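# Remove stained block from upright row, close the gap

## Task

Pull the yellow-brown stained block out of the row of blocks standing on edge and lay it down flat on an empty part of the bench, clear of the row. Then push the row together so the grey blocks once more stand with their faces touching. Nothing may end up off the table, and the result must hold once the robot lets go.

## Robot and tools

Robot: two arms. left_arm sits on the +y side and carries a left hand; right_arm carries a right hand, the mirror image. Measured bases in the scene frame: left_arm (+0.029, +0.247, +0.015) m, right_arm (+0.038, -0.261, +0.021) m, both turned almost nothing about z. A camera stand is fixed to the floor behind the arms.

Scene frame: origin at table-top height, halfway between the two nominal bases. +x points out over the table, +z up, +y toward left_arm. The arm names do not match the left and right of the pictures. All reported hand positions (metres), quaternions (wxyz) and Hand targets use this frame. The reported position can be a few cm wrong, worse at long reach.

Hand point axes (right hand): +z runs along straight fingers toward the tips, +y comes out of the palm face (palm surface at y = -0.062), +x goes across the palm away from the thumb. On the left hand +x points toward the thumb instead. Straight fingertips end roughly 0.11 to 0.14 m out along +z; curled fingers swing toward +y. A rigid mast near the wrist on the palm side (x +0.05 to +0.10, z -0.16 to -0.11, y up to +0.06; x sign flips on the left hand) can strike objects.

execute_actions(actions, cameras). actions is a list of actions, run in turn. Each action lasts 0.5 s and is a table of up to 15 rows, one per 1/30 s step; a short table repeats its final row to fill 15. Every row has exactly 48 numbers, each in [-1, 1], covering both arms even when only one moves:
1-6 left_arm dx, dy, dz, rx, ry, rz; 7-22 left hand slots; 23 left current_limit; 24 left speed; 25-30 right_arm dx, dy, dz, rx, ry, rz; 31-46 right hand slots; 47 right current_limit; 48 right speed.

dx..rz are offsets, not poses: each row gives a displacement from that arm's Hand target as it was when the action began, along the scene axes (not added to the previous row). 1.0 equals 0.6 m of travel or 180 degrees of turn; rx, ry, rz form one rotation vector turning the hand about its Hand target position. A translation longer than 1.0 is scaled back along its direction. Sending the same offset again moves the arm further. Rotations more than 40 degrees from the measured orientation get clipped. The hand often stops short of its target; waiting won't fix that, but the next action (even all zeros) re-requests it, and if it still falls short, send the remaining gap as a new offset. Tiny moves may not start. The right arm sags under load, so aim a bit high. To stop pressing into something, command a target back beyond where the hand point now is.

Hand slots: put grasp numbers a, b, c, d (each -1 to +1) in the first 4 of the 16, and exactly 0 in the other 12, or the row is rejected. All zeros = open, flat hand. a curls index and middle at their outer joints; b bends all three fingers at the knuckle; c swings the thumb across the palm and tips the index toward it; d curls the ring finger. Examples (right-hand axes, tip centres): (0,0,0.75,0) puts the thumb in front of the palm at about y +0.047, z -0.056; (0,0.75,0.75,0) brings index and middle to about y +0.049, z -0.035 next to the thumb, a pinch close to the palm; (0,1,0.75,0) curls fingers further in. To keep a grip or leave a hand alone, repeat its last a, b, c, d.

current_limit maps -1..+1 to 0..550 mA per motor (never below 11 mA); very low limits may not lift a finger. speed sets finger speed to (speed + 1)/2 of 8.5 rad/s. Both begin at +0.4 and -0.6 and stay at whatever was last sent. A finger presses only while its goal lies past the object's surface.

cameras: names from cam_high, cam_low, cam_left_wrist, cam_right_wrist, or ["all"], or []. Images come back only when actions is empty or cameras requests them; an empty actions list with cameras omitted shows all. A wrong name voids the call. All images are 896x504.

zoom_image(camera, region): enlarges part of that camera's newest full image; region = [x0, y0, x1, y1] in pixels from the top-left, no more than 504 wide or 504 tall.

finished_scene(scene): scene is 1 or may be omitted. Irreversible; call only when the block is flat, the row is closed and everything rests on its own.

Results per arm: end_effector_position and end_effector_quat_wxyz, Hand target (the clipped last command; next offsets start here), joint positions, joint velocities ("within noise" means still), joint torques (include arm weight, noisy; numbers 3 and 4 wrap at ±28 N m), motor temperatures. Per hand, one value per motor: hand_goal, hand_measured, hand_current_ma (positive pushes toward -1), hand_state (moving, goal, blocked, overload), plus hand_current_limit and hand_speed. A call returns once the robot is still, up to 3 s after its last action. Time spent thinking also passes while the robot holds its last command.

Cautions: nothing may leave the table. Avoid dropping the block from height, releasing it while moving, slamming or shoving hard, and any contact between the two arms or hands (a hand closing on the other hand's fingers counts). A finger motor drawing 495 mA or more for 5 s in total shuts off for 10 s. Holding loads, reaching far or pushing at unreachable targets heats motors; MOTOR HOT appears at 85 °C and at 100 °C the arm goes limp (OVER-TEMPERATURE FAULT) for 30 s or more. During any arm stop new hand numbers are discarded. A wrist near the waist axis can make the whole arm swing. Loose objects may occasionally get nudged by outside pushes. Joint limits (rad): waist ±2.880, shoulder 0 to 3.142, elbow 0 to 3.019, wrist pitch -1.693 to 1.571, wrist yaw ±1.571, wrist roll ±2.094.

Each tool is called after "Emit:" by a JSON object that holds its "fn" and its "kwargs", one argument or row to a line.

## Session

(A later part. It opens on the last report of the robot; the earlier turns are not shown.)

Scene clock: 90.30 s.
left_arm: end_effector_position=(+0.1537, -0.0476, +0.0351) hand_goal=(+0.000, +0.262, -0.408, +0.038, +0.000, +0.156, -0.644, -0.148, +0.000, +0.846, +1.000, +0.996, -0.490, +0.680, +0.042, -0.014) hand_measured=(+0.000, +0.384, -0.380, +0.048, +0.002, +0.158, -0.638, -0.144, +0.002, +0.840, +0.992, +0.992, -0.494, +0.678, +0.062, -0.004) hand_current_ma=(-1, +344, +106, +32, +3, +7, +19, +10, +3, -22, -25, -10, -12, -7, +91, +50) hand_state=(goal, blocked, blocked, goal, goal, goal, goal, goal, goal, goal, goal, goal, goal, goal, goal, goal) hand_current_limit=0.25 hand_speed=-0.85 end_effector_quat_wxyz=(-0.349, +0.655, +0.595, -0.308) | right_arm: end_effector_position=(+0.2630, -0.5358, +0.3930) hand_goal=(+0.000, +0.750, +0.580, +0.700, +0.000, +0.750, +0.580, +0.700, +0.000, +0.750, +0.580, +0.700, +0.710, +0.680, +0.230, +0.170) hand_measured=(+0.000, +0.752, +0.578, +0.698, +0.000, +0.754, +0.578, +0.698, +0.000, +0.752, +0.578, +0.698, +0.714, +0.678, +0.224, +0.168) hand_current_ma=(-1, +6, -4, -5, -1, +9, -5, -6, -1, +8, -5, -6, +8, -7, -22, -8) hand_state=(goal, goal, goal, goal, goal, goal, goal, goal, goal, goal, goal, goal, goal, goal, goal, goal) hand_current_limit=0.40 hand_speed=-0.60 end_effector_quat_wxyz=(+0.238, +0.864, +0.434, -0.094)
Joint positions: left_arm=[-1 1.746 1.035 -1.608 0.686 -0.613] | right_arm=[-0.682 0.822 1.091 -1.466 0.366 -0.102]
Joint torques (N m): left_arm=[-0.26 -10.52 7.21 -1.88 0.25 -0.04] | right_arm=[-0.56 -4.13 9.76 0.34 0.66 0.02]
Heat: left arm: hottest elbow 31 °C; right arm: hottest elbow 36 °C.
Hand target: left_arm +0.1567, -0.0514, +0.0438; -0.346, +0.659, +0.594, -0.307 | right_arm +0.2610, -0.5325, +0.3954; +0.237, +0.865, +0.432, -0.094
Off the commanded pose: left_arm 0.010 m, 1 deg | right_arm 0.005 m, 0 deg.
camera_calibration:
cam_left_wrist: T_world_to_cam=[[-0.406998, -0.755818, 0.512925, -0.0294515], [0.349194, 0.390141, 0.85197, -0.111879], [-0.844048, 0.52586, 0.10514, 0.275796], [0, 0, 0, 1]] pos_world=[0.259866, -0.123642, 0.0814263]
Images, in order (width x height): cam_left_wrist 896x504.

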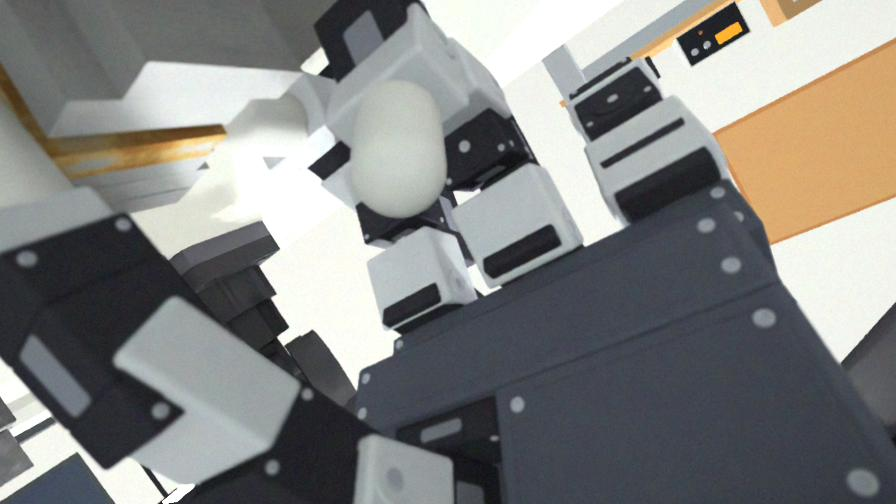

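Emit:
{"fn": "execute_actions", "kwargs": {
  "actions": [
    [[0,0,0.02,0,0,0,0.74,0.2,0.75,-0.3,0,0,0,0,0,0,0,0,0,0,0,0,0.25,-0.85,0,0,0,0,0,0,0,0,0,0,0,0,0,0,0,0,0,0,0,0,0,0,0.4,-0.6]],
    [[0,0,0.025,0,0,0,0.74,0.2,0.75,-0.3,0,0,0,0,0,0,0,0,0,0,0,0,0.25,-0.85,0,0,0,0,0,0,0,0,0,0,0,0,0,0,0,0,0,0,0,0,0,0,0.4,-0.6]]
  ],
  "cameras": ["cam_left_wrist","cam_high"]
}}

Emit:
{"fn": "zoom_image", "kwargs": {
  "camera": "cam_left_wrist",
  "region": [0, 0, 400, 240]
}}

Scene clock: 91.87 s.
left_arm: end_effector_position=(+0.1510, -0.0429, +0.0613) hand_goal=(+0.000, +0.262, -0.408, +0.038, +0.000, +0.156, -0.644, -0.148, +0.000, +0.846, +1.000, +0.996, -0.490, +0.680, +0.042, -0.014) hand_measured=(+0.000, +0.370, -0.380, +0.048, +0.002, +0.158, -0.638, -0.144, +0.002, +0.840, +0.992, +0.992, -0.496, +0.678, +0.068, +0.002) hand_current_ma=(+0, +344, +106, +32, +3, +6, +19, +10, +3, -23, -25, -10, -19, -7, +132, +73) hand_state=(goal, blocked, blocked, goal, goal, goal, goal, goal, goal, goal, goal, goal, goal, goal, blocked, goal) hand_current_limit=0.25 hand_speed=-0.85 end_effector_quat_wxyz=(-0.353, +0.654, +0.595, -0.306) | right_arm: end_effector_position=(+0.2630, -0.5358, +0.3930) hand_goal=(+0.000, +0.750, +0.580, +0.700, +0.000, +0.750, +0.580, +0.700, +0.000, +0.750, +0.580, +0.700, +0.710, +0.680, +0.230, +0.170) hand_measured=(+0.000, +0.752, +0.578, +0.698, +0.000, +0.754, +0.578, +0.698, +0.000, +0.752, +0.578, +0.698, +0.714, +0.678, +0.224, +0.168) hand_current_ma=(-1, +6, -4, -5, -1, +9, -5, -6, -1, +8, -5, -6, +8, -7, -22, -8) hand_state=(goal, goal, goal, goal, goal, goal, goal, goal, goal, goal, goal, goal, goal, goal, goal, goal) hand_current_limit=0.40 hand_speed=-0.60 end_effector_quat_wxyz=(+0.238, +0.864, +0.434, -0.094)
Joint positions: left_arm=[-1 1.695 1.048 -1.682 0.683 -0.611] | right_arm=[-0.682 0.822 1.091 -1.466 0.366 -0.102]
Joint torques (N m): left_arm=[-0.32 -9.93 8.62 -1.77 0.38 -0.06] | right_arm=[-0.56 -4.13 9.77 0.34 0.66 0.02]
Heat: left arm: hottest elbow 31 °C; right arm: hottest elbow 36 °C.
Hand target: left_arm +0.1566, -0.0513, +0.0707; -0.346, +0.659, +0.594, -0.307 | right_arm +0.2610, -0.5325, +0.3954; +0.237, +0.865, +0.432, -0.094
Off the commanded pose: left_arm 0.014 m, 1 deg | right_arm 0.005 m, 0 deg.
camera_calibration:
cam_left_wrist: T_world_to_cam=[[-0.40683, -0.759248, 0.507969, -0.0402174], [0.353637, 0.381811, 0.853909, -0.136367], [-0.842277, 0.527032, 0.113166, 0.267485], [0, 0, 0, 1]] pos_world=[0.257159, -0.119441, 0.106604]
Images, in order (width x height): cam_high 896x504, cam_left_wrist 896x504.

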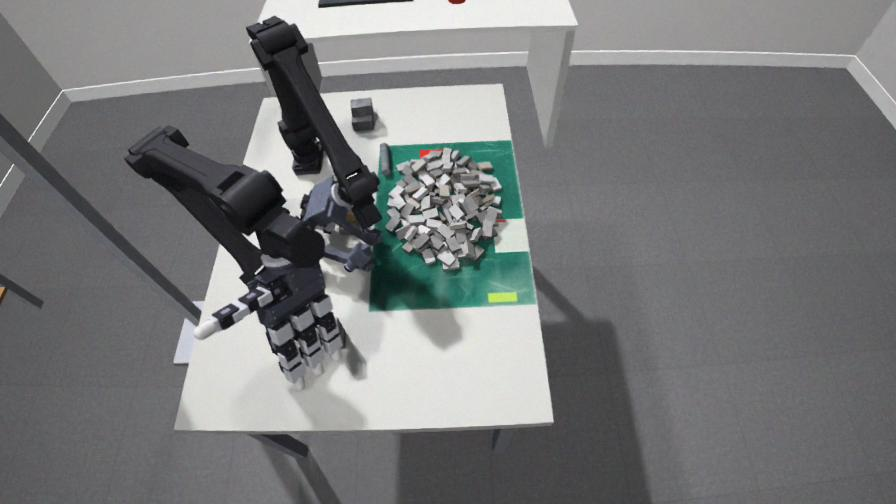

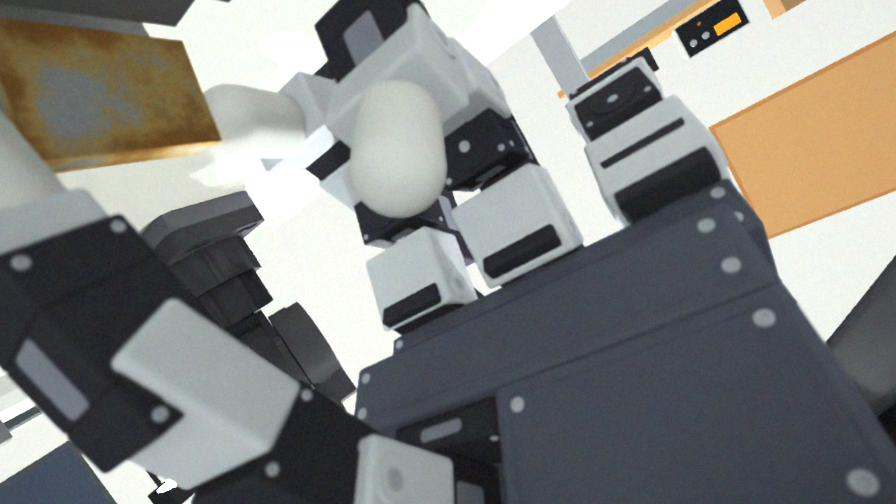

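Scaled by 1.260 from the camera's 896x504 image, which has a finer 1280x720 frame.

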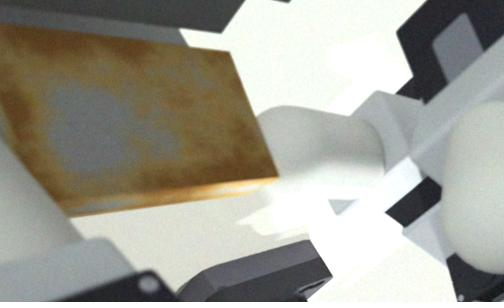

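Emit:
{"fn": "execute_actions", "kwargs": {
  "actions": [
    [[0,0,0.033,0,0,0,0.74,0.2,0.75,-0.3,0,0,0,0,0,0,0,0,0,0,0,0,0.25,-0.85,0,0,0,0,0,0,0,0,0,0,0,0,0,0,0,0,0,0,0,0,0,0,0.4,-0.6]],
    [[-0.004,-0.045,0.01,-0.03,0.003,0,0.74,0.2,0.75,-0.3,0,0,0,0,0,0,0,0,0,0,0,0,0.25,-0.85,0,0,0,0,0,0,0,0,0,0,0,0,0,0,0,0,0,0,0,0,0,0,0.4,-0.6]],
    [[-0.004,-0.045,0,-0.055,0.0053,0,0.74,0.2,0.75,-0.3,0,0,0,0,0,0,0,0,0,0,0,0,0.25,-0.85,0,0,0,0,0,0,0,0,0,0,0,0,0,0,0,0,0,0,0,0,0,0,0.4,-0.6]]
  ],
  "cameras": ["cam_left_wrist","cam_high"]
}}

Emit:
{"fn": "zoom_image", "kwargs": {
  "camera": "cam_high",
  "region": [300, 170, 420, 270]
}}

Scene clock: 97.97 s.
left_arm: end_effector_position=(+0.1435, -0.0920, +0.0941) hand_goal=(+0.000, +0.262, -0.408, +0.038, +0.000, +0.156, -0.644, -0.148, +0.000, +0.846, +1.000, +0.996, -0.490, +0.680, +0.042, -0.014) hand_measured=(+0.000, +0.368, -0.380, +0.048, +0.002, +0.158, -0.638, -0.144, +0.002, +0.838, +0.992, +0.992, -0.490, +0.678, +0.070, +0.002) hand_current_ma=(-1, +344, +106, +32, +3, +5, +19, +10, +3, -26, -25, -10, -2, -6, +136, +75) hand_state=(goal, blocked, blocked, goal, goal, goal, goal, goal, goal, goal, goal, goal, goal, goal, blocked, goal) hand_current_limit=0.25 hand_speed=-0.85 end_effector_quat_wxyz=(-0.277, +0.687, +0.549, -0.387) | right_arm: end_effector_position=(+0.2630, -0.5358, +0.3930) hand_goal=(+0.000, +0.750, +0.580, +0.700, +0.000, +0.750, +0.580, +0.700, +0.000, +0.750, +0.580, +0.700, +0.710, +0.680, +0.230, +0.170) hand_measured=(+0.000, +0.752, +0.578, +0.698, +0.000, +0.754, +0.578, +0.698, +0.000, +0.752, +0.578, +0.698, +0.714, +0.678, +0.224, +0.168) hand_current_ma=(-1, +6, -4, -5, -1, +9, -5, -6, -1, +8, -5, -6, +8, -7, -22, -8) hand_state=(goal, goal, goal, goal, goal, goal, goal, goal, goal, goal, goal, goal, goal, goal, goal, goal) hand_current_limit=0.40 hand_speed=-0.60 end_effector_quat_wxyz=(+0.238, +0.864, +0.434, -0.094)
Joint positions: left_arm=[-1.015 1.631 1.086 -1.674 0.816 -0.491] | right_arm=[-0.682 0.822 1.091 -1.466 0.366 -0.102]
Joint torques (N m): left_arm=[0.03 -8.64 9.31 -0.61 0.73 0.07] | right_arm=[-0.56 -4.13 9.76 0.32 0.66 0.02]
Heat: left arm: hottest shoulder 31 °C; right arm: hottest elbow 36 °C.
Hand target: left_arm +0.1519, -0.1053, +0.0966; -0.263, +0.695, +0.543, -0.392 | right_arm +0.2610, -0.5325, +0.3954; +0.237, +0.865, +0.432, -0.094
Off the commanded pose: left_arm 0.016 m, 2 deg | right_arm 0.005 m, 0 deg.
camera_calibration:
cam_left_wrist: T_world_to_cam=[[-0.386982, -0.611554, 0.690106, -0.103701], [0.374453, 0.579701, 0.723693, -0.115452], [-0.842633, 0.538469, 0.00466452, 0.29471], [0, 0, 0, 1]] pos_world=[0.251433, -0.155183, 0.153742]
Images, in order (width x height): cam_high 896x504, cam_left_wrist 896x504.

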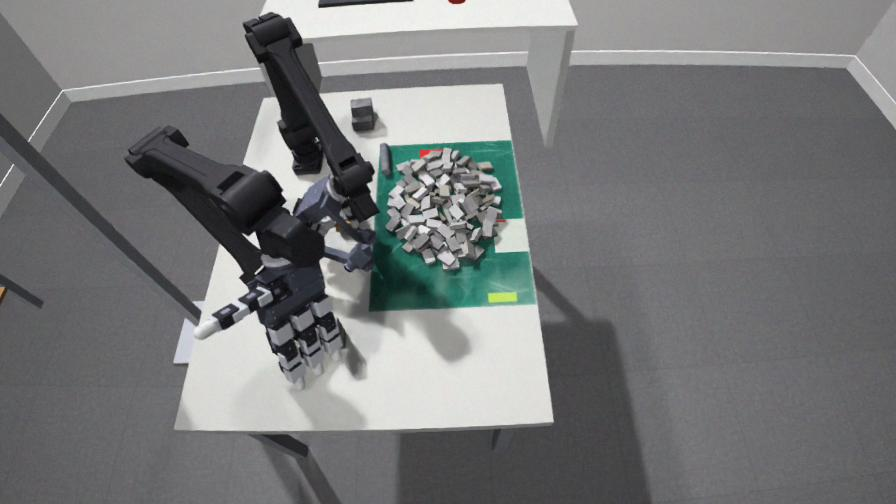

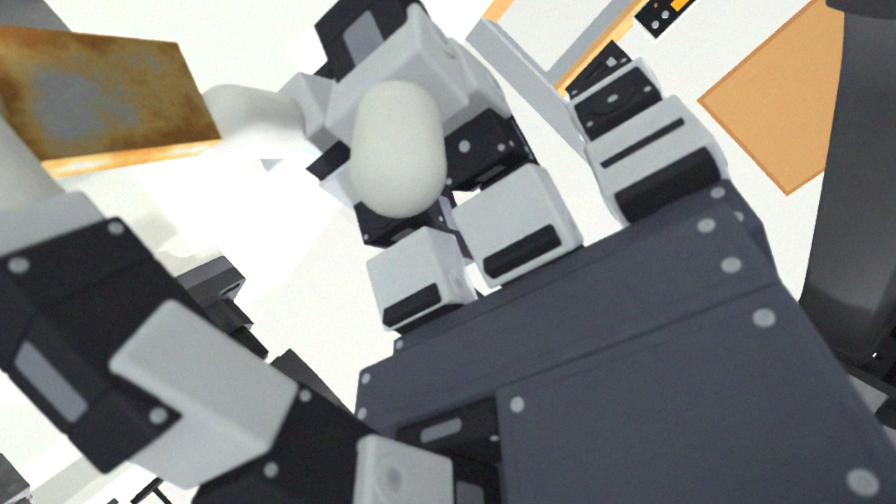

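Scaled by 4.200 from the camera's 896x504 image, which has a finer 1280x720 frame.

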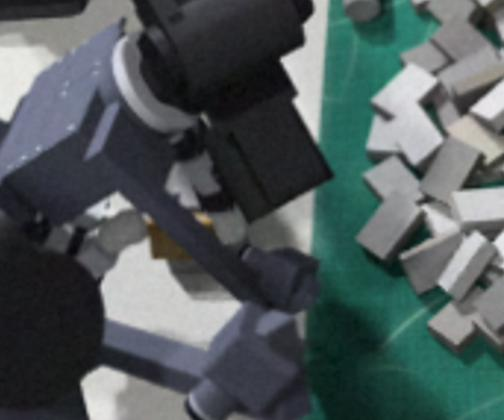

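Emit:
{"fn": "execute_actions", "kwargs": {
  "actions": [
    [[-0.004,-0.045,0,-0.06,0.006,0,0.74,0.2,0.75,-0.3,0,0,0,0,0,0,0,0,0,0,0,0,0.25,-0.85,0,0,0,0,0,0,0,0,0,0,0,0,0,0,0,0,0,0,0,0,0,0,0.4,-0.6]],
    [[-0.004,-0.045,-0.01,-0.065,0.006,0,0.74,0.2,0.75,-0.3,0,0,0,0,0,0,0,0,0,0,0,0,0.25,-0.85,0,0,0,0,0,0,0,0,0,0,0,0,0,0,0,0,0,0,0,0,0,0,0.4,-0.6]],
    [[-0.004,-0.045,-0.01,-0.065,0.006,0,0.74,0.2,0.75,-0.3,0,0,0,0,0,0,0,0,0,0,0,0,0.25,-0.85,0,0,0,0,0,0,0,0,0,0,0,0,0,0,0,0,0,0,0,0,0,0,0.4,-0.6]]
  ],
  "cameras": ["cam_left_wrist","cam_high"]
}}

Emit:
{"fn": "zoom_image", "kwargs": {
  "camera": "cam_high",
  "region": [300, 170, 420, 270]
}}

Scene clock: 100.50 s.
left_arm: end_effector_position=(+0.1408, -0.1840, +0.0871) hand_goal=(+0.000, +0.262, -0.408, +0.038, +0.000, +0.156, -0.644, -0.148, +0.000, +0.846, +1.000, +0.996, -0.490, +0.680, +0.042, -0.014) hand_measured=(+0.000, +0.366, -0.380, +0.048, +0.002, +0.158, -0.638, -0.144, +0.002, +0.838, +0.994, +0.992, -0.482, +0.680, +0.070, +0.002) hand_current_ma=(+0, +344, +106, +32, +3, +5, +15, +9, +3, -26, -22, -9, +28, +2, +141, +76) hand_state=(goal, blocked, blocked, goal, goal, goal, goal, goal, goal, goal, goal, goal, goal, goal, blocked, goal) hand_current_limit=0.25 hand_speed=-0.85 end_effector_quat_wxyz=(-0.069, +0.729, +0.401, -0.551) | right_arm: end_effector_position=(+0.2630, -0.5358, +0.3930) hand_goal=(+0.000, +0.750, +0.580, +0.700, +0.000, +0.750, +0.580, +0.700, +0.000, +0.750, +0.580, +0.700, +0.710, +0.680, +0.230, +0.170) hand_measured=(+0.000, +0.752, +0.578, +0.698, +0.000, +0.754, +0.578, +0.698, +0.000, +0.752, +0.578, +0.698, +0.714, +0.678, +0.224, +0.168) hand_current_ma=(-1, +6, -4, -5, -1, +9, -5, -6, -1, +8, -5, -6, +8, -7, -22, -8) hand_state=(goal, goal, goal, goal, goal, goal, goal, goal, goal, goal, goal, goal, goal, goal, goal, goal) hand_current_limit=0.40 hand_speed=-0.60 end_effector_quat_wxyz=(+0.238, +0.864, +0.434, -0.094)
Joint positions: left_arm=[-1.003 1.663 1.007 -1.367 1.13 -0.135] | right_arm=[-0.682 0.822 1.091 -1.466 0.366 -0.102]
Joint torques (N m): left_arm=[0.5 -9.17 6.75 -0.08 1.15 0.24] | right_arm=[-0.56 -4.13 9.76 0.32 0.66 0.03]
Motor temperatures (°C): left_arm=[29 31 31 27 28 29] | right_arm=[27 29 37 29 31 30]
Heat: left arm: hottest shoulder 31 °C; right arm: hottest elbow 37 °C.
Hand target: left_arm +0.1448, -0.1864, +0.0847; -0.062, +0.730, +0.396, -0.553 | right_arm +0.2610, -0.5325, +0.3954; +0.237, +0.865, +0.432, -0.094
Off the commanded pose: left_arm 0.005 m, 1 deg | right_arm 0.005 m, 0 deg.
camera_calibration:
cam_left_wrist: T_world_to_cam=[[-0.347456, -0.0996025, 0.932391, -0.088614], [0.395266, 0.886127, 0.241957, 0.0393194], [-0.850317, 0.452612, -0.268521, 0.35109], [0, 0, 0, 1]] pos_world=[0.252207, -0.202576, 0.167384]
Images, in order (width x height): cam_high 896x504, cam_left_wrist 896x504.

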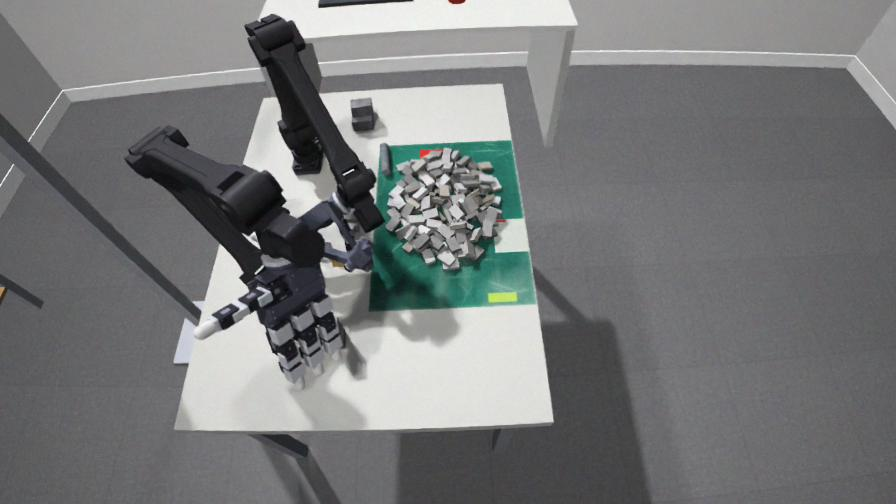

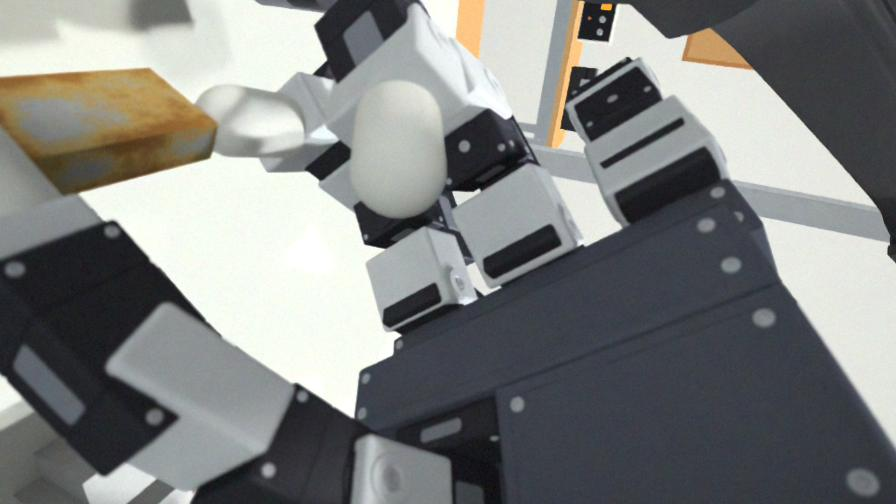

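Scaled by 4.200 from the camera's 896x504 image, which has a finer 1280x720 frame.

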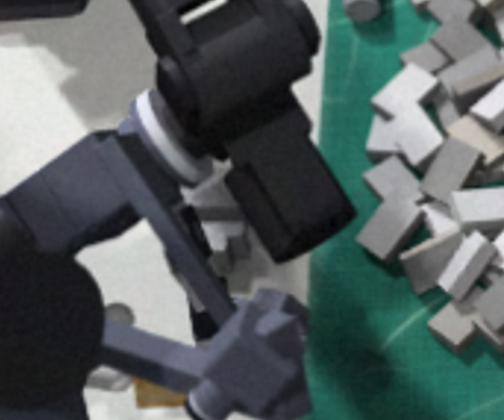

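Emit:
{"fn": "zoom_image", "kwargs": {
  "camera": "cam_left_wrist",
  "region": [0, 30, 320, 210]
}}

Scaled by 1.575 from the camera's 896x504 image, which has a finer 1280x720 frame.

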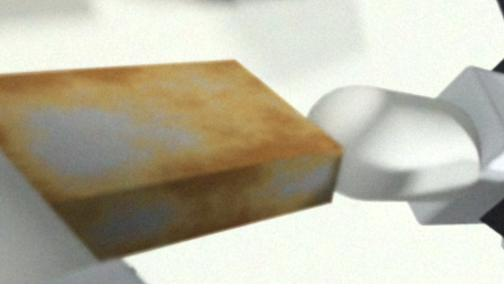

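Emit:
{"fn": "execute_actions", "kwargs": {
  "actions": [
    [[0,0,-0.035,0,0,0,0.74,0.2,0.75,-0.3,0,0,0,0,0,0,0,0,0,0,0,0,0.25,-0.85,0,0,0,0,0,0,0,0,0,0,0,0,0,0,0,0,0,0,0,0,0,0,0.4,-0.6]],
    [[0,0,-0.02,0,0,0,0.74,0.2,0.75,-0.3,0,0,0,0,0,0,0,0,0,0,0,0,0.25,-0.85,0,0,0,0,0,0,0,0,0,0,0,0,0,0,0,0,0,0,0,0,0,0,0.4,-0.6]]
  ],
  "cameras": ["cam_left_wrist","cam_high"]
}}

Emit:
{"fn": "zoom_image", "kwargs": {
  "camera": "cam_left_wrist",
  "region": [0, 0, 320, 210]
}}

Emit:
{"fn": "zoom_image", "kwargs": {
  "camera": "cam_high",
  "region": [300, 190, 420, 290]
}}

Scene clock: 103.53 s.
left_arm: end_effector_position=(+0.1414, -0.1848, +0.0545) hand_goal=(+0.000, +0.262, -0.408, +0.038, +0.000, +0.156, -0.644, -0.148, +0.000, +0.846, +1.000, +0.996, -0.490, +0.680, +0.042, -0.014) hand_measured=(+0.000, +0.366, -0.380, +0.048, +0.002, +0.158, -0.640, -0.144, +0.002, +0.838, +0.994, +0.992, -0.480, +0.682, +0.070, +0.002) hand_current_ma=(+0, +344, +106, +32, +3, +5, +15, +9, +3, -26, -21, -9, +32, +3, +141, +77) hand_state=(goal, blocked, blocked, goal, goal, goal, goal, goal, goal, goal, goal, goal, goal, goal, blocked, goal) hand_current_limit=0.25 hand_speed=-0.85 end_effector_quat_wxyz=(-0.069, +0.729, +0.400, -0.551) | right_arm: end_effector_position=(+0.2630, -0.5358, +0.3930) hand_goal=(+0.000, +0.750, +0.580, +0.700, +0.000, +0.750, +0.580, +0.700, +0.000, +0.750, +0.580, +0.700, +0.710, +0.680, +0.230, +0.170) hand_measured=(+0.000, +0.752, +0.578, +0.698, +0.000, +0.754, +0.578, +0.698, +0.000, +0.752, +0.578, +0.698, +0.714, +0.678, +0.224, +0.168) hand_current_ma=(-1, +6, -4, -5, -1, +9, -5, -6, -1, +8, -5, -6, +8, -7, -22, -8) hand_state=(goal, goal, goal, goal, goal, goal, goal, goal, goal, goal, goal, goal, goal, goal, goal, goal) hand_current_limit=0.40 hand_speed=-0.60 end_effector_quat_wxyz=(+0.238, +0.864, +0.434, -0.094)
Joint positions: left_arm=[-1.002 1.725 0.98 -1.281 1.131 -0.13] | right_arm=[-0.682 0.822 1.091 -1.466 0.366 -0.102]
Joint torques (N m): left_arm=[0.38 -9.47 6.12 -0.06 1.1 0.22] | right_arm=[-0.56 -4.19 9.76 0.34 0.66 0.02]
Heat: left arm: hottest shoulder 31 °C; right arm: hottest elbow 37 °C.
Hand target: left_arm +0.1447, -0.1862, +0.0516; -0.062, +0.730, +0.396, -0.553 | right_arm +0.2610, -0.5325, +0.3954; +0.237, +0.865, +0.432, -0.094
Off the commanded pose: left_arm 0.005 m, 1 deg | right_arm 0.005 m, 0 deg.
camera_calibration:
cam_left_wrist: T_world_to_cam=[[-0.347091, -0.0965617, 0.932847, -0.0576184], [0.396101, 0.886518, 0.239146, 0.0478408], [-0.850078, 0.452507, -0.269454, 0.343209], [0, 0, 0, 1]] pos_world=[0.252805, -0.20328, 0.134787]
Images, in order (width x height): cam_high 896x504, cam_left_wrist 896x504.

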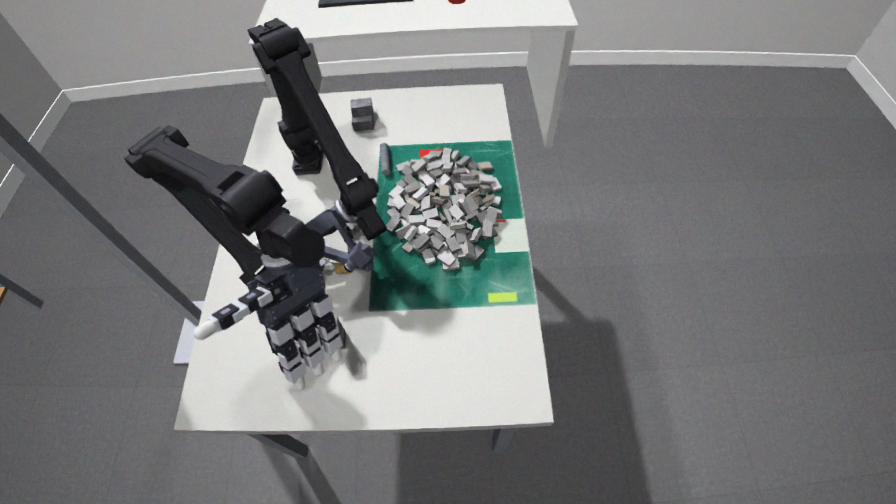

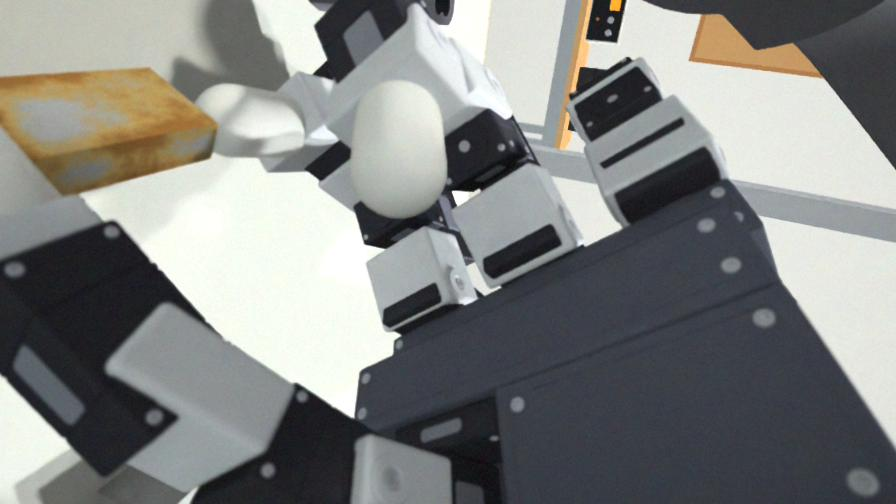

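Scaled by 1.575 from the camera's 896x504 image, which has a finer 1280x720 frame.

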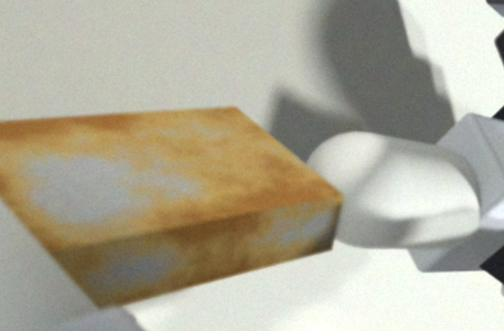

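Scaled by 4.200 from the camera's 896x504 image, which has a finer 1280x720 frame.

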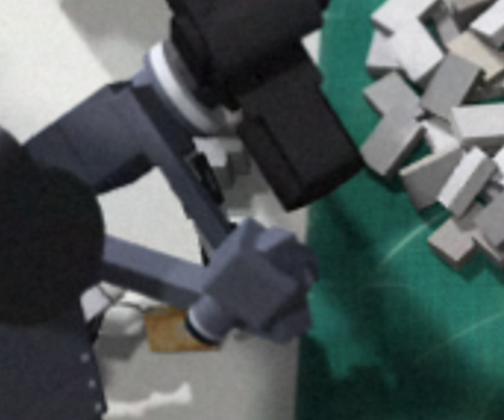

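Emit:
{"fn": "execute_actions", "kwargs": {
  "actions": [
    [[0,0,-0.0167,0,0,0,0.74,0.2,0.75,-0.3,0,0,0,0,0,0,0,0,0,0,0,0,0.25,-0.85,0,0,0,0,0,0,0,0,0,0,0,0,0,0,0,0,0,0,0,0,0,0,0.4,-0.6]]
  ],
  "cameras": ["cam_left_wrist"]
}}

Emit:
{"fn": "zoom_image", "kwargs": {
  "camera": "cam_left_wrist",
  "region": [0, 0, 320, 210]
}}

Scene clock: 104.67 s.
left_arm: end_effector_position=(+0.1425, -0.1873, +0.0495) hand_goal=(+0.000, +0.262, -0.408, +0.038, +0.000, +0.156, -0.644, -0.148, +0.000, +0.846, +1.000, +0.996, -0.490, +0.680, +0.042, -0.014) hand_measured=(+0.000, +0.366, -0.380, +0.048, +0.002, +0.158, -0.640, -0.144, +0.002, +0.838, +0.994, +0.992, -0.492, +0.680, +0.070, +0.002) hand_current_ma=(+0, +344, +106, +32, +3, +5, +15, +9, +3, -26, -21, -9, -7, -3, +141, +77) hand_state=(goal, blocked, blocked, goal, goal, goal, goal, goal, goal, goal, goal, goal, goal, goal, blocked, goal) hand_current_limit=0.25 hand_speed=-0.85 end_effector_quat_wxyz=(-0.063, +0.731, +0.396, -0.552) | right_arm: end_effector_position=(+0.2630, -0.5358, +0.3930) hand_goal=(+0.000, +0.750, +0.580, +0.700, +0.000, +0.750, +0.580, +0.700, +0.000, +0.750, +0.580, +0.700, +0.710, +0.680, +0.230, +0.170) hand_measured=(+0.000, +0.752, +0.578, +0.698, +0.000, +0.754, +0.578, +0.698, +0.000, +0.752, +0.578, +0.698, +0.714, +0.678, +0.224, +0.168) hand_current_ma=(-1, +6, -4, -5, -1, +9, -5, -6, -1, +8, -5, -6, +8, -7, -22, -8) hand_state=(goal, goal, goal, goal, goal, goal, goal, goal, goal, goal, goal, goal, goal, goal, goal, goal) hand_current_limit=0.40 hand_speed=-0.60 end_effector_quat_wxyz=(+0.238, +0.864, +0.434, -0.094)
Joint positions: left_arm=[-1.002 1.736 0.976 -1.255 1.134 -0.125] | right_arm=[-0.682 0.822 1.091 -1.466 0.366 -0.102]
Joint torques (N m): left_arm=[0.44 -8.88 5.83 0.02 0.96 0.19] | right_arm=[-0.56 -4.13 9.77 0.32 0.66 0.02]
Heat: left arm: hottest shoulder 31 °C; right arm: hottest elbow 37 °C.
Hand target: left_arm +0.1447, -0.1863, +0.0416; -0.062, +0.730, +0.396, -0.553 | right_arm +0.2610, -0.5325, +0.3954; +0.237, +0.865, +0.432, -0.094
Off the commanded pose: left_arm 0.008 m, 0 deg | right_arm 0.005 m, 0 deg.
camera_calibration:
cam_left_wrist: T_world_to_cam=[[-0.35174, -0.0833374, 0.932381, -0.0496241], [0.395177, 0.889705, 0.228603, 0.0521302], [-0.848595, 0.448864, -0.280012, 0.343464], [0, 0, 0, 1]] pos_world=[0.253406, -0.204685, 0.130525]
Images, in order (width x height): cam_left_wrist 896x504.

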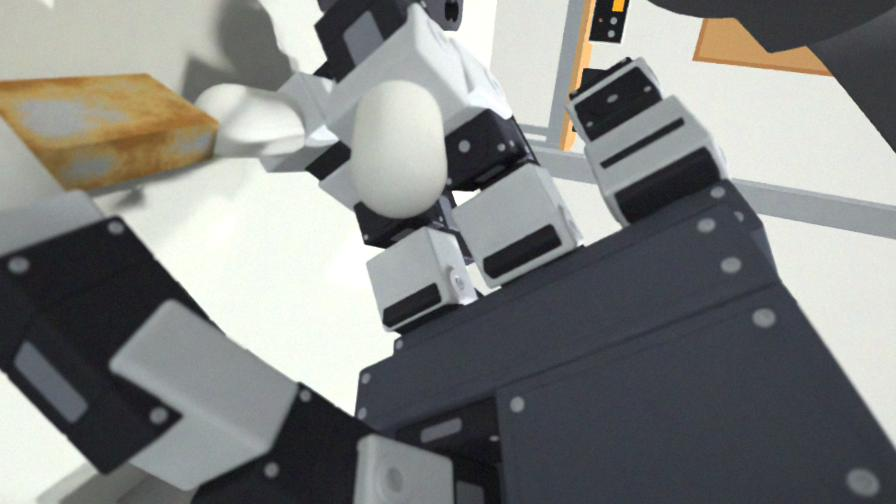

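Scaled by 1.575 from the camera's 896x504 image, which has a finer 1280x720 frame.

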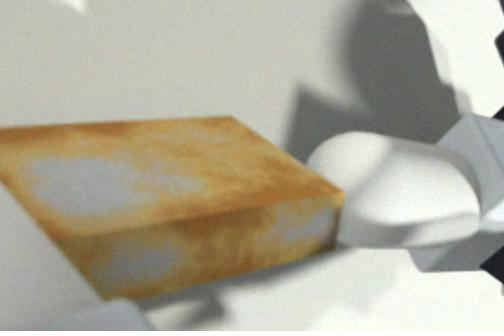

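Emit:
{"fn": "execute_actions", "kwargs": {
  "actions": [
    [[0,0.015,-0.003,0,0,0,0.74,0.2,0.75,-0.3,0,0,0,0,0,0,0,0,0,0,0,0,0.25,-0.85,0,0,0,0,0,0,0,0,0,0,0,0,0,0,0,0,0,0,0,0,0,0,0.4,-0.6]]
  ],
  "cameras": ["cam_left_wrist"]
}}

Emit:
{"fn": "zoom_image", "kwargs": {
  "camera": "cam_left_wrist",
  "region": [0, 0, 320, 210]
}}

Scene clock: 106.10 s.
left_arm: end_effector_position=(+0.1421, -0.1832, +0.0474) hand_goal=(+0.000, +0.262, -0.408, +0.038, +0.000, +0.156, -0.644, -0.148, +0.000, +0.846, +1.000, +0.996, -0.490, +0.680, +0.042, -0.014) hand_measured=(-0.002, +0.364, -0.382, +0.036, +0.002, +0.158, -0.640, -0.144, +0.002, +0.838, +0.994, +0.992, -0.498, +0.678, +0.072, +0.002) hand_current_ma=(-7, +344, +100, -3, +3, +5, +15, +9, +3, -26, -21, -9, -29, -10, +148, +77) hand_state=(goal, blocked, blocked, goal, goal, goal, goal, goal, goal, goal, goal, goal, goal, goal, blocked, goal) hand_current_limit=0.25 hand_speed=-0.85 end_effector_quat_wxyz=(-0.057, +0.733, +0.390, -0.555) | right_arm: end_effector_position=(+0.2630, -0.5358, +0.3930) hand_goal=(+0.000, +0.750, +0.580, +0.700, +0.000, +0.750, +0.580, +0.700, +0.000, +0.750, +0.580, +0.700, +0.710, +0.680, +0.230, +0.170) hand_measured=(+0.000, +0.752, +0.578, +0.698, +0.000, +0.754, +0.578, +0.698, +0.000, +0.752, +0.578, +0.698, +0.714, +0.678, +0.224, +0.168) hand_current_ma=(-1, +6, -4, -5, -1, +9, -5, -6, -1, +8, -5, -6, +8, -7, -22, -8) hand_state=(goal, goal, goal, goal, goal, goal, goal, goal, goal, goal, goal, goal, goal, goal, goal, goal) hand_current_limit=0.40 hand_speed=-0.60 end_effector_quat_wxyz=(+0.238, +0.864, +0.434, -0.094)
Joint positions: left_arm=[-0.994 1.736 0.961 -1.255 1.136 -0.092] | right_arm=[-0.682 0.822 1.091 -1.466 0.366 -0.102]
Joint torques (N m): left_arm=[0.79 -9.35 5.34 -0.42 0.63 0.18] | right_arm=[-0.5 -4.13 9.77 0.34 0.66 0.02]
Heat: left arm: hottest shoulder 31 °C; right arm: hottest elbow 37 °C.
Hand target: left_arm +0.1446, -0.1774, +0.0398; -0.062, +0.730, +0.396, -0.553 | right_arm +0.2610, -0.5325, +0.3954; +0.237, +0.865, +0.432, -0.094
Off the commanded pose: left_arm 0.010 m, 1 deg | right_arm 0.005 m, 0 deg.
camera_calibration:
cam_left_wrist: T_world_to_cam=[[-0.354062, -0.0654833, 0.932926, -0.043831], [0.398336, 0.891978, 0.213785, 0.0496437], [-0.846149, 0.447311, -0.289731, 0.340596], [0, 0, 0, 1]] pos_world=[0.252901, -0.199504, 0.128959]
Images, in order (width x height): cam_left_wrist 896x504.

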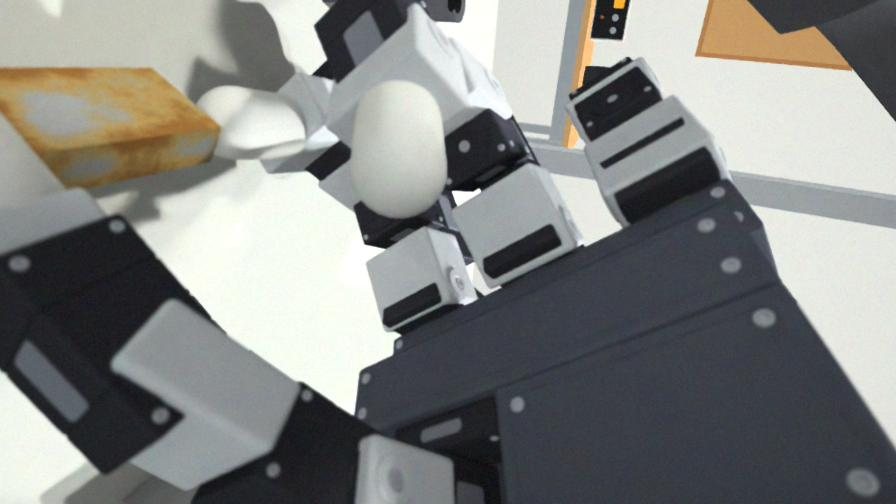

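Scaled by 1.575 from the camera's 896x504 image, which has a finer 1280x720 frame.

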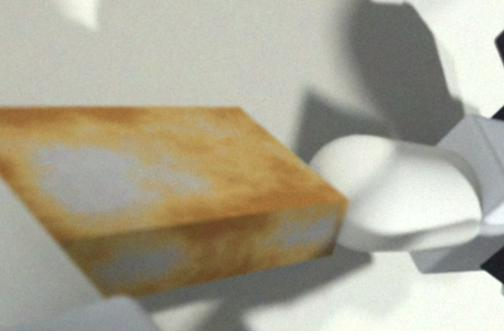

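Emit:
{"fn": "execute_actions", "kwargs": {
  "actions": [
    [[0,0.012,-0.005,0,0,0,0.74,0.2,0.75,-0.3,0,0,0,0,0,0,0,0,0,0,0,0,0.25,-0.85,0,0,0,0,0,0,0,0,0,0,0,0,0,0,0,0,0,0,0,0,0,0,0.4,-0.6]]
  ],
  "cameras": ["cam_left_wrist"]
}}

Emit:
{"fn": "zoom_image", "kwargs": {
  "camera": "cam_left_wrist",
  "region": [0, 0, 320, 210]
}}

Scene clock: 107.03 s.
left_arm: end_effector_position=(+0.1430, -0.1792, +0.0461) hand_goal=(+0.000, +0.262, -0.408, +0.038, +0.000, +0.156, -0.644, -0.148, +0.000, +0.846, +1.000, +0.996, -0.490, +0.680, +0.042, -0.014) hand_measured=(-0.022, +0.364, -0.382, +0.038, +0.002, +0.158, -0.640, -0.144, +0.002, +0.838, +0.994, +0.992, -0.496, +0.678, +0.072, +0.002) hand_current_ma=(-72, +344, +98, -1, +3, +5, +15, +9, +3, -26, -21, -9, -19, -10, +149, +77) hand_state=(blocked, blocked, blocked, goal, goal, goal, goal, goal, goal, goal, goal, goal, goal, goal, blocked, goal) hand_current_limit=0.25 hand_speed=-0.85 end_effector_quat_wxyz=(-0.051, +0.734, +0.386, -0.557) | right_arm: end_effector_position=(+0.2630, -0.5358, +0.3930) hand_goal=(+0.000, +0.750, +0.580, +0.700, +0.000, +0.750, +0.580, +0.700, +0.000, +0.750, +0.580, +0.700, +0.710, +0.680, +0.230, +0.170) hand_measured=(+0.000, +0.752, +0.578, +0.698, +0.000, +0.754, +0.578, +0.698, +0.000, +0.752, +0.578, +0.698, +0.714, +0.678, +0.224, +0.168) hand_current_ma=(-1, +6, -4, -5, -1, +9, -5, -6, -1, +8, -5, -6, +8, -7, -22, -8) hand_state=(goal, goal, goal, goal, goal, goal, goal, goal, goal, goal, goal, goal, goal, goal, goal, goal) hand_current_limit=0.40 hand_speed=-0.60 end_effector_quat_wxyz=(+0.238, +0.864, +0.434, -0.094)
Joint positions: left_arm=[-0.985 1.735 0.948 -1.255 1.137 -0.064] | right_arm=[-0.682 0.822 1.091 -1.466 0.366 -0.102]
Joint torques (N m): left_arm=[0.91 -9.17 5 -0.59 0.33 0.08] | right_arm=[-0.56 -4.13 9.76 0.34 0.66 0.02]
Heat: left arm: hottest shoulder 31 °C; right arm: hottest elbow 37 °C.
Hand target: left_arm +0.1448, -0.1701, +0.0367; -0.062, +0.730, +0.396, -0.553 | right_arm +0.2610, -0.5325, +0.3954; +0.237, +0.865, +0.432, -0.094
Off the commanded pose: left_arm 0.013 m, 2 deg | right_arm 0.005 m, 0 deg.
camera_calibration:
cam_left_wrist: T_world_to_cam=[[-0.355674, -0.052266, 0.933148, -0.0394905], [0.397905, 0.89496, 0.20179, 0.0473196], [-0.845676, 0.443075, -0.297517, 0.338754], [0, 0, 0, 1]] pos_world=[0.253601, -0.194507, 0.128087]
Images, in order (width x height): cam_left_wrist 896x504.

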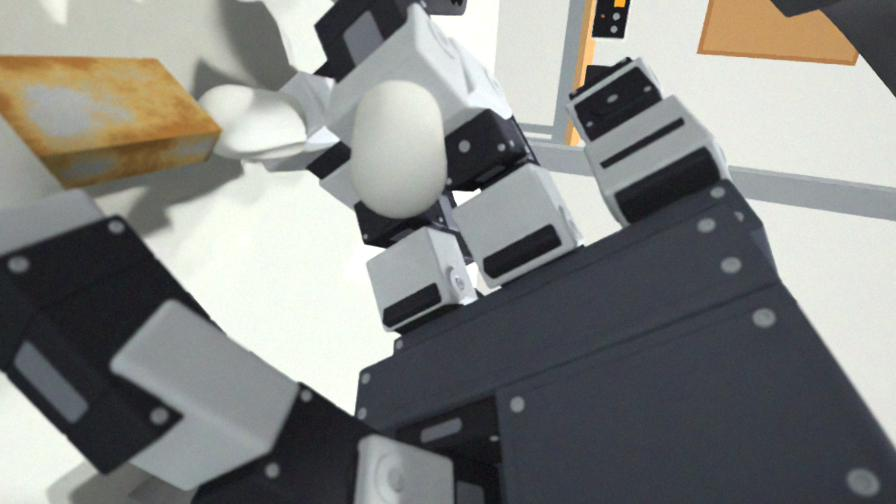

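Scaled by 1.575 from the camera's 896x504 image, which has a finer 1280x720 frame.

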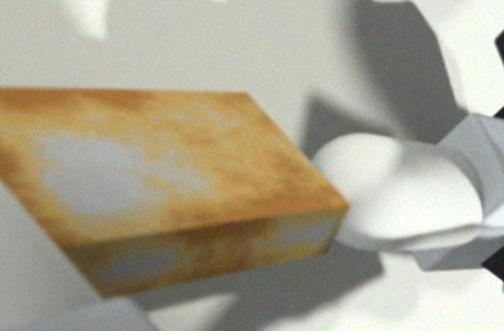

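Emit:
{"fn": "execute_actions", "kwargs": {
  "actions": [
    [[0,0.012,-0.006,0,0,0,0.74,0.2,0.75,-0.3,0,0,0,0,0,0,0,0,0,0,0,0,0.25,-0.85,0,0,0,0,0,0,0,0,0,0,0,0,0,0,0,0,0,0,0,0,0,0,0.4,-0.6]]
  ],
  "cameras": ["cam_left_wrist"]
}}

Emit:
{"fn": "zoom_image", "kwargs": {
  "camera": "cam_left_wrist",
  "region": [0, 0, 320, 210]
}}

Scene clock: 108.40 s.
left_arm: end_effector_position=(+0.1438, -0.1754, +0.0450) hand_goal=(+0.000, +0.262, -0.408, +0.038, +0.000, +0.156, -0.644, -0.148, +0.000, +0.846, +1.000, +0.996, -0.490, +0.680, +0.042, -0.014) hand_measured=(-0.040, +0.364, -0.382, +0.042, +0.002, +0.158, -0.640, -0.144, +0.002, +0.838, +0.994, +0.992, -0.486, +0.678, +0.072, +0.002) hand_current_ma=(-137, +344, +98, +11, +3, +5, +15, +9, +3, -26, -21, -9, +9, -5, +149, +77) hand_state=(blocked, blocked, blocked, goal, goal, goal, goal, goal, goal, goal, goal, goal, goal, goal, blocked, goal) hand_current_limit=0.25 hand_speed=-0.85 end_effector_quat_wxyz=(-0.045, +0.735, +0.382, -0.559) | right_arm: end_effector_position=(+0.2630, -0.5358, +0.3930) hand_goal=(+0.000, +0.750, +0.580, +0.700, +0.000, +0.750, +0.580, +0.700, +0.000, +0.750, +0.580, +0.700, +0.710, +0.680, +0.230, +0.170) hand_measured=(+0.000, +0.752, +0.578, +0.698, +0.000, +0.754, +0.578, +0.698, +0.000, +0.752, +0.578, +0.698, +0.714, +0.678, +0.224, +0.168) hand_current_ma=(-1, +6, -4, -5, -1, +9, -5, -6, -1, +8, -5, -6, +8, -7, -22, -8) hand_state=(goal, goal, goal, goal, goal, goal, goal, goal, goal, goal, goal, goal, goal, goal, goal, goal) hand_current_limit=0.40 hand_speed=-0.60 end_effector_quat_wxyz=(+0.238, +0.864, +0.434, -0.094)
Joint positions: left_arm=[-0.975 1.733 0.935 -1.255 1.139 -0.037] | right_arm=[-0.682 0.822 1.091 -1.466 0.366 -0.102]
Joint torques (N m): left_arm=[1.03 -9.05 4.57 -0.76 0.04 0.03] | right_arm=[-0.5 -4.13 9.76 0.34 0.66 0.02]
Heat: left arm: hottest shoulder 31 °C; right arm: hottest elbow 37 °C.
Hand target: left_arm +0.1446, -0.1630, +0.0332; -0.062, +0.730, +0.396, -0.553 | right_arm +0.2610, -0.5325, +0.3954; +0.237, +0.865, +0.432, -0.094
Off the commanded pose: left_arm 0.017 m, 3 deg | right_arm 0.005 m, 0 deg.
camera_calibration:
cam_left_wrist: T_world_to_cam=[[-0.357886, -0.0380385, 0.93299, -0.0351093], [0.397592, 0.897861, 0.189119, 0.0448984], [-0.844889, 0.438632, -0.306208, 0.33687], [0, 0, 0, 1]] pos_world=[0.254202, -0.18941, 0.127418]
Images, in order (width x height): cam_left_wrist 896x504.

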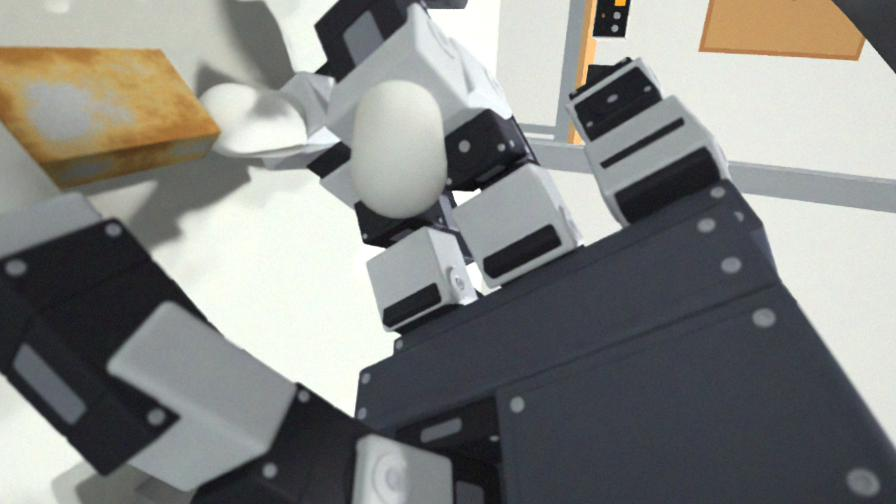

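Scaled by 1.575 from the camera's 896x504 image, which has a finer 1280x720 frame.

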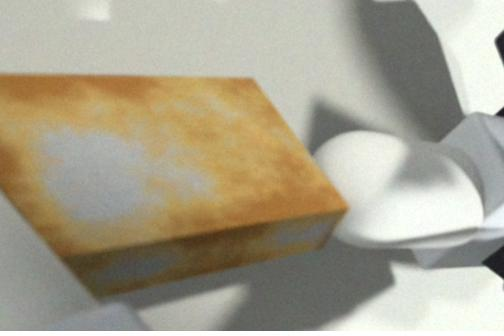

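Emit:
{"fn": "execute_actions", "kwargs": {
  "actions": [
    [[0,0.01,-0.002,0,0,0,0.74,0.2,0.75,-0.3,0,0,0,0,0,0,0,0,0,0,0,0,0.25,-0.85,0,0,0,0,0,0,0,0,0,0,0,0,0,0,0,0,0,0,0,0,0,0,0.4,-0.6]]
  ],
  "cameras": ["cam_left_wrist"]
}}

Emit:
{"fn": "zoom_image", "kwargs": {
  "camera": "cam_left_wrist",
  "region": [0, 0, 320, 210]
}}

Scene clock: 109.53 s.
left_arm: end_effector_position=(+0.1451, -0.1713, +0.0449) hand_goal=(+0.000, +0.262, -0.408, +0.038, +0.000, +0.156, -0.644, -0.148, +0.000, +0.846, +1.000, +0.996, -0.490, +0.680, +0.042, -0.014) hand_measured=(-0.044, +0.364, -0.382, +0.042, +0.002, +0.158, -0.640, -0.144, +0.002, +0.838, +0.994, +0.992, -0.486, +0.678, +0.072, +0.002) hand_current_ma=(-146, +344, +98, +12, +3, +5, +15, +9, +3, -26, -21, -9, +13, -4, +149, +77) hand_state=(blocked, blocked, blocked, goal, goal, goal, goal, goal, goal, goal, goal, goal, goal, goal, blocked, goal) hand_current_limit=0.25 hand_speed=-0.85 end_effector_quat_wxyz=(-0.041, +0.736, +0.379, -0.560) | right_arm: end_effector_position=(+0.2630, -0.5358, +0.3930) hand_goal=(+0.000, +0.750, +0.580, +0.700, +0.000, +0.750, +0.580, +0.700, +0.000, +0.750, +0.580, +0.700, +0.710, +0.680, +0.230, +0.170) hand_measured=(+0.000, +0.752, +0.578, +0.698, +0.000, +0.754, +0.578, +0.698, +0.000, +0.752, +0.578, +0.698, +0.714, +0.678, +0.224, +0.168) hand_current_ma=(-1, +6, -4, -5, -1, +9, -5, -6, -1, +8, -5, -6, +8, -7, -22, -8) hand_state=(goal, goal, goal, goal, goal, goal, goal, goal, goal, goal, goal, goal, goal, goal, goal, goal) hand_current_limit=0.40 hand_speed=-0.60 end_effector_quat_wxyz=(+0.238, +0.864, +0.434, -0.094)
Joint positions: left_arm=[-0.965 1.729 0.924 -1.259 1.137 -0.014] | right_arm=[-0.682 0.822 1.091 -1.466 0.366 -0.102]
Joint torques (N m): left_arm=[0.97 -8.94 4.41 -0.92 -0.12 -0.01] | right_arm=[-0.5 -4.13 9.76 0.32 0.66 0.02]
Heat: left arm: hottest shoulder 31 °C; right arm: hottest elbow 37 °C.
Hand target: left_arm +0.1446, -0.1569, +0.0320; -0.062, +0.730, +0.396, -0.553 | right_arm +0.2610, -0.5325, +0.3954; +0.237, +0.865, +0.432, -0.094
Off the commanded pose: left_arm 0.019 m, 3 deg | right_arm 0.005 m, 0 deg.
camera_calibration:
cam_left_wrist: T_world_to_cam=[[-0.360885, -0.0292831, 0.93215, -0.0324707], [0.3961, 0.900065, 0.181627, 0.0416732], [-0.844314, 0.434771, -0.313221, 0.335691], [0, 0, 0, 1]] pos_world=[0.255204, -0.184408, 0.127844]
Images, in order (width x height): cam_left_wrist 896x504.

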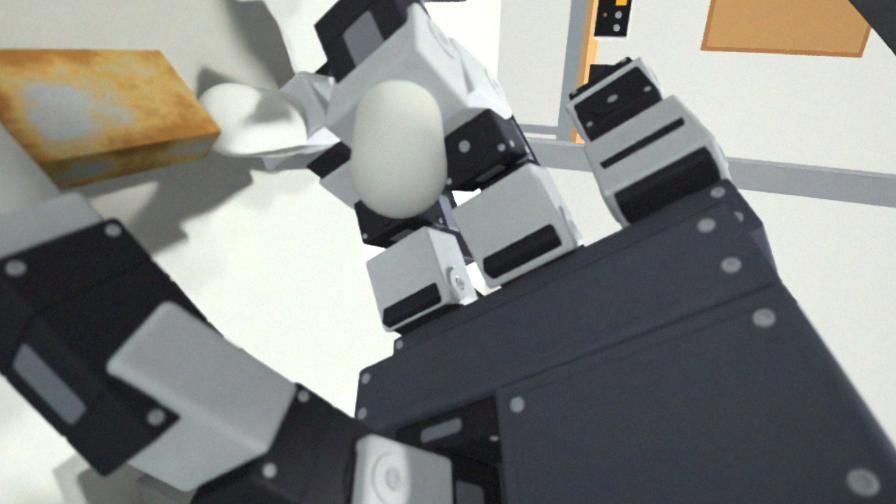

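Scaled by 1.575 from the camera's 896x504 image, which has a finer 1280x720 frame.

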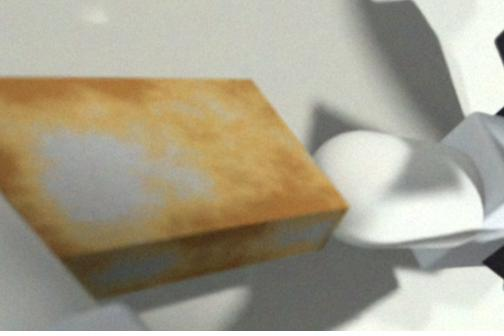

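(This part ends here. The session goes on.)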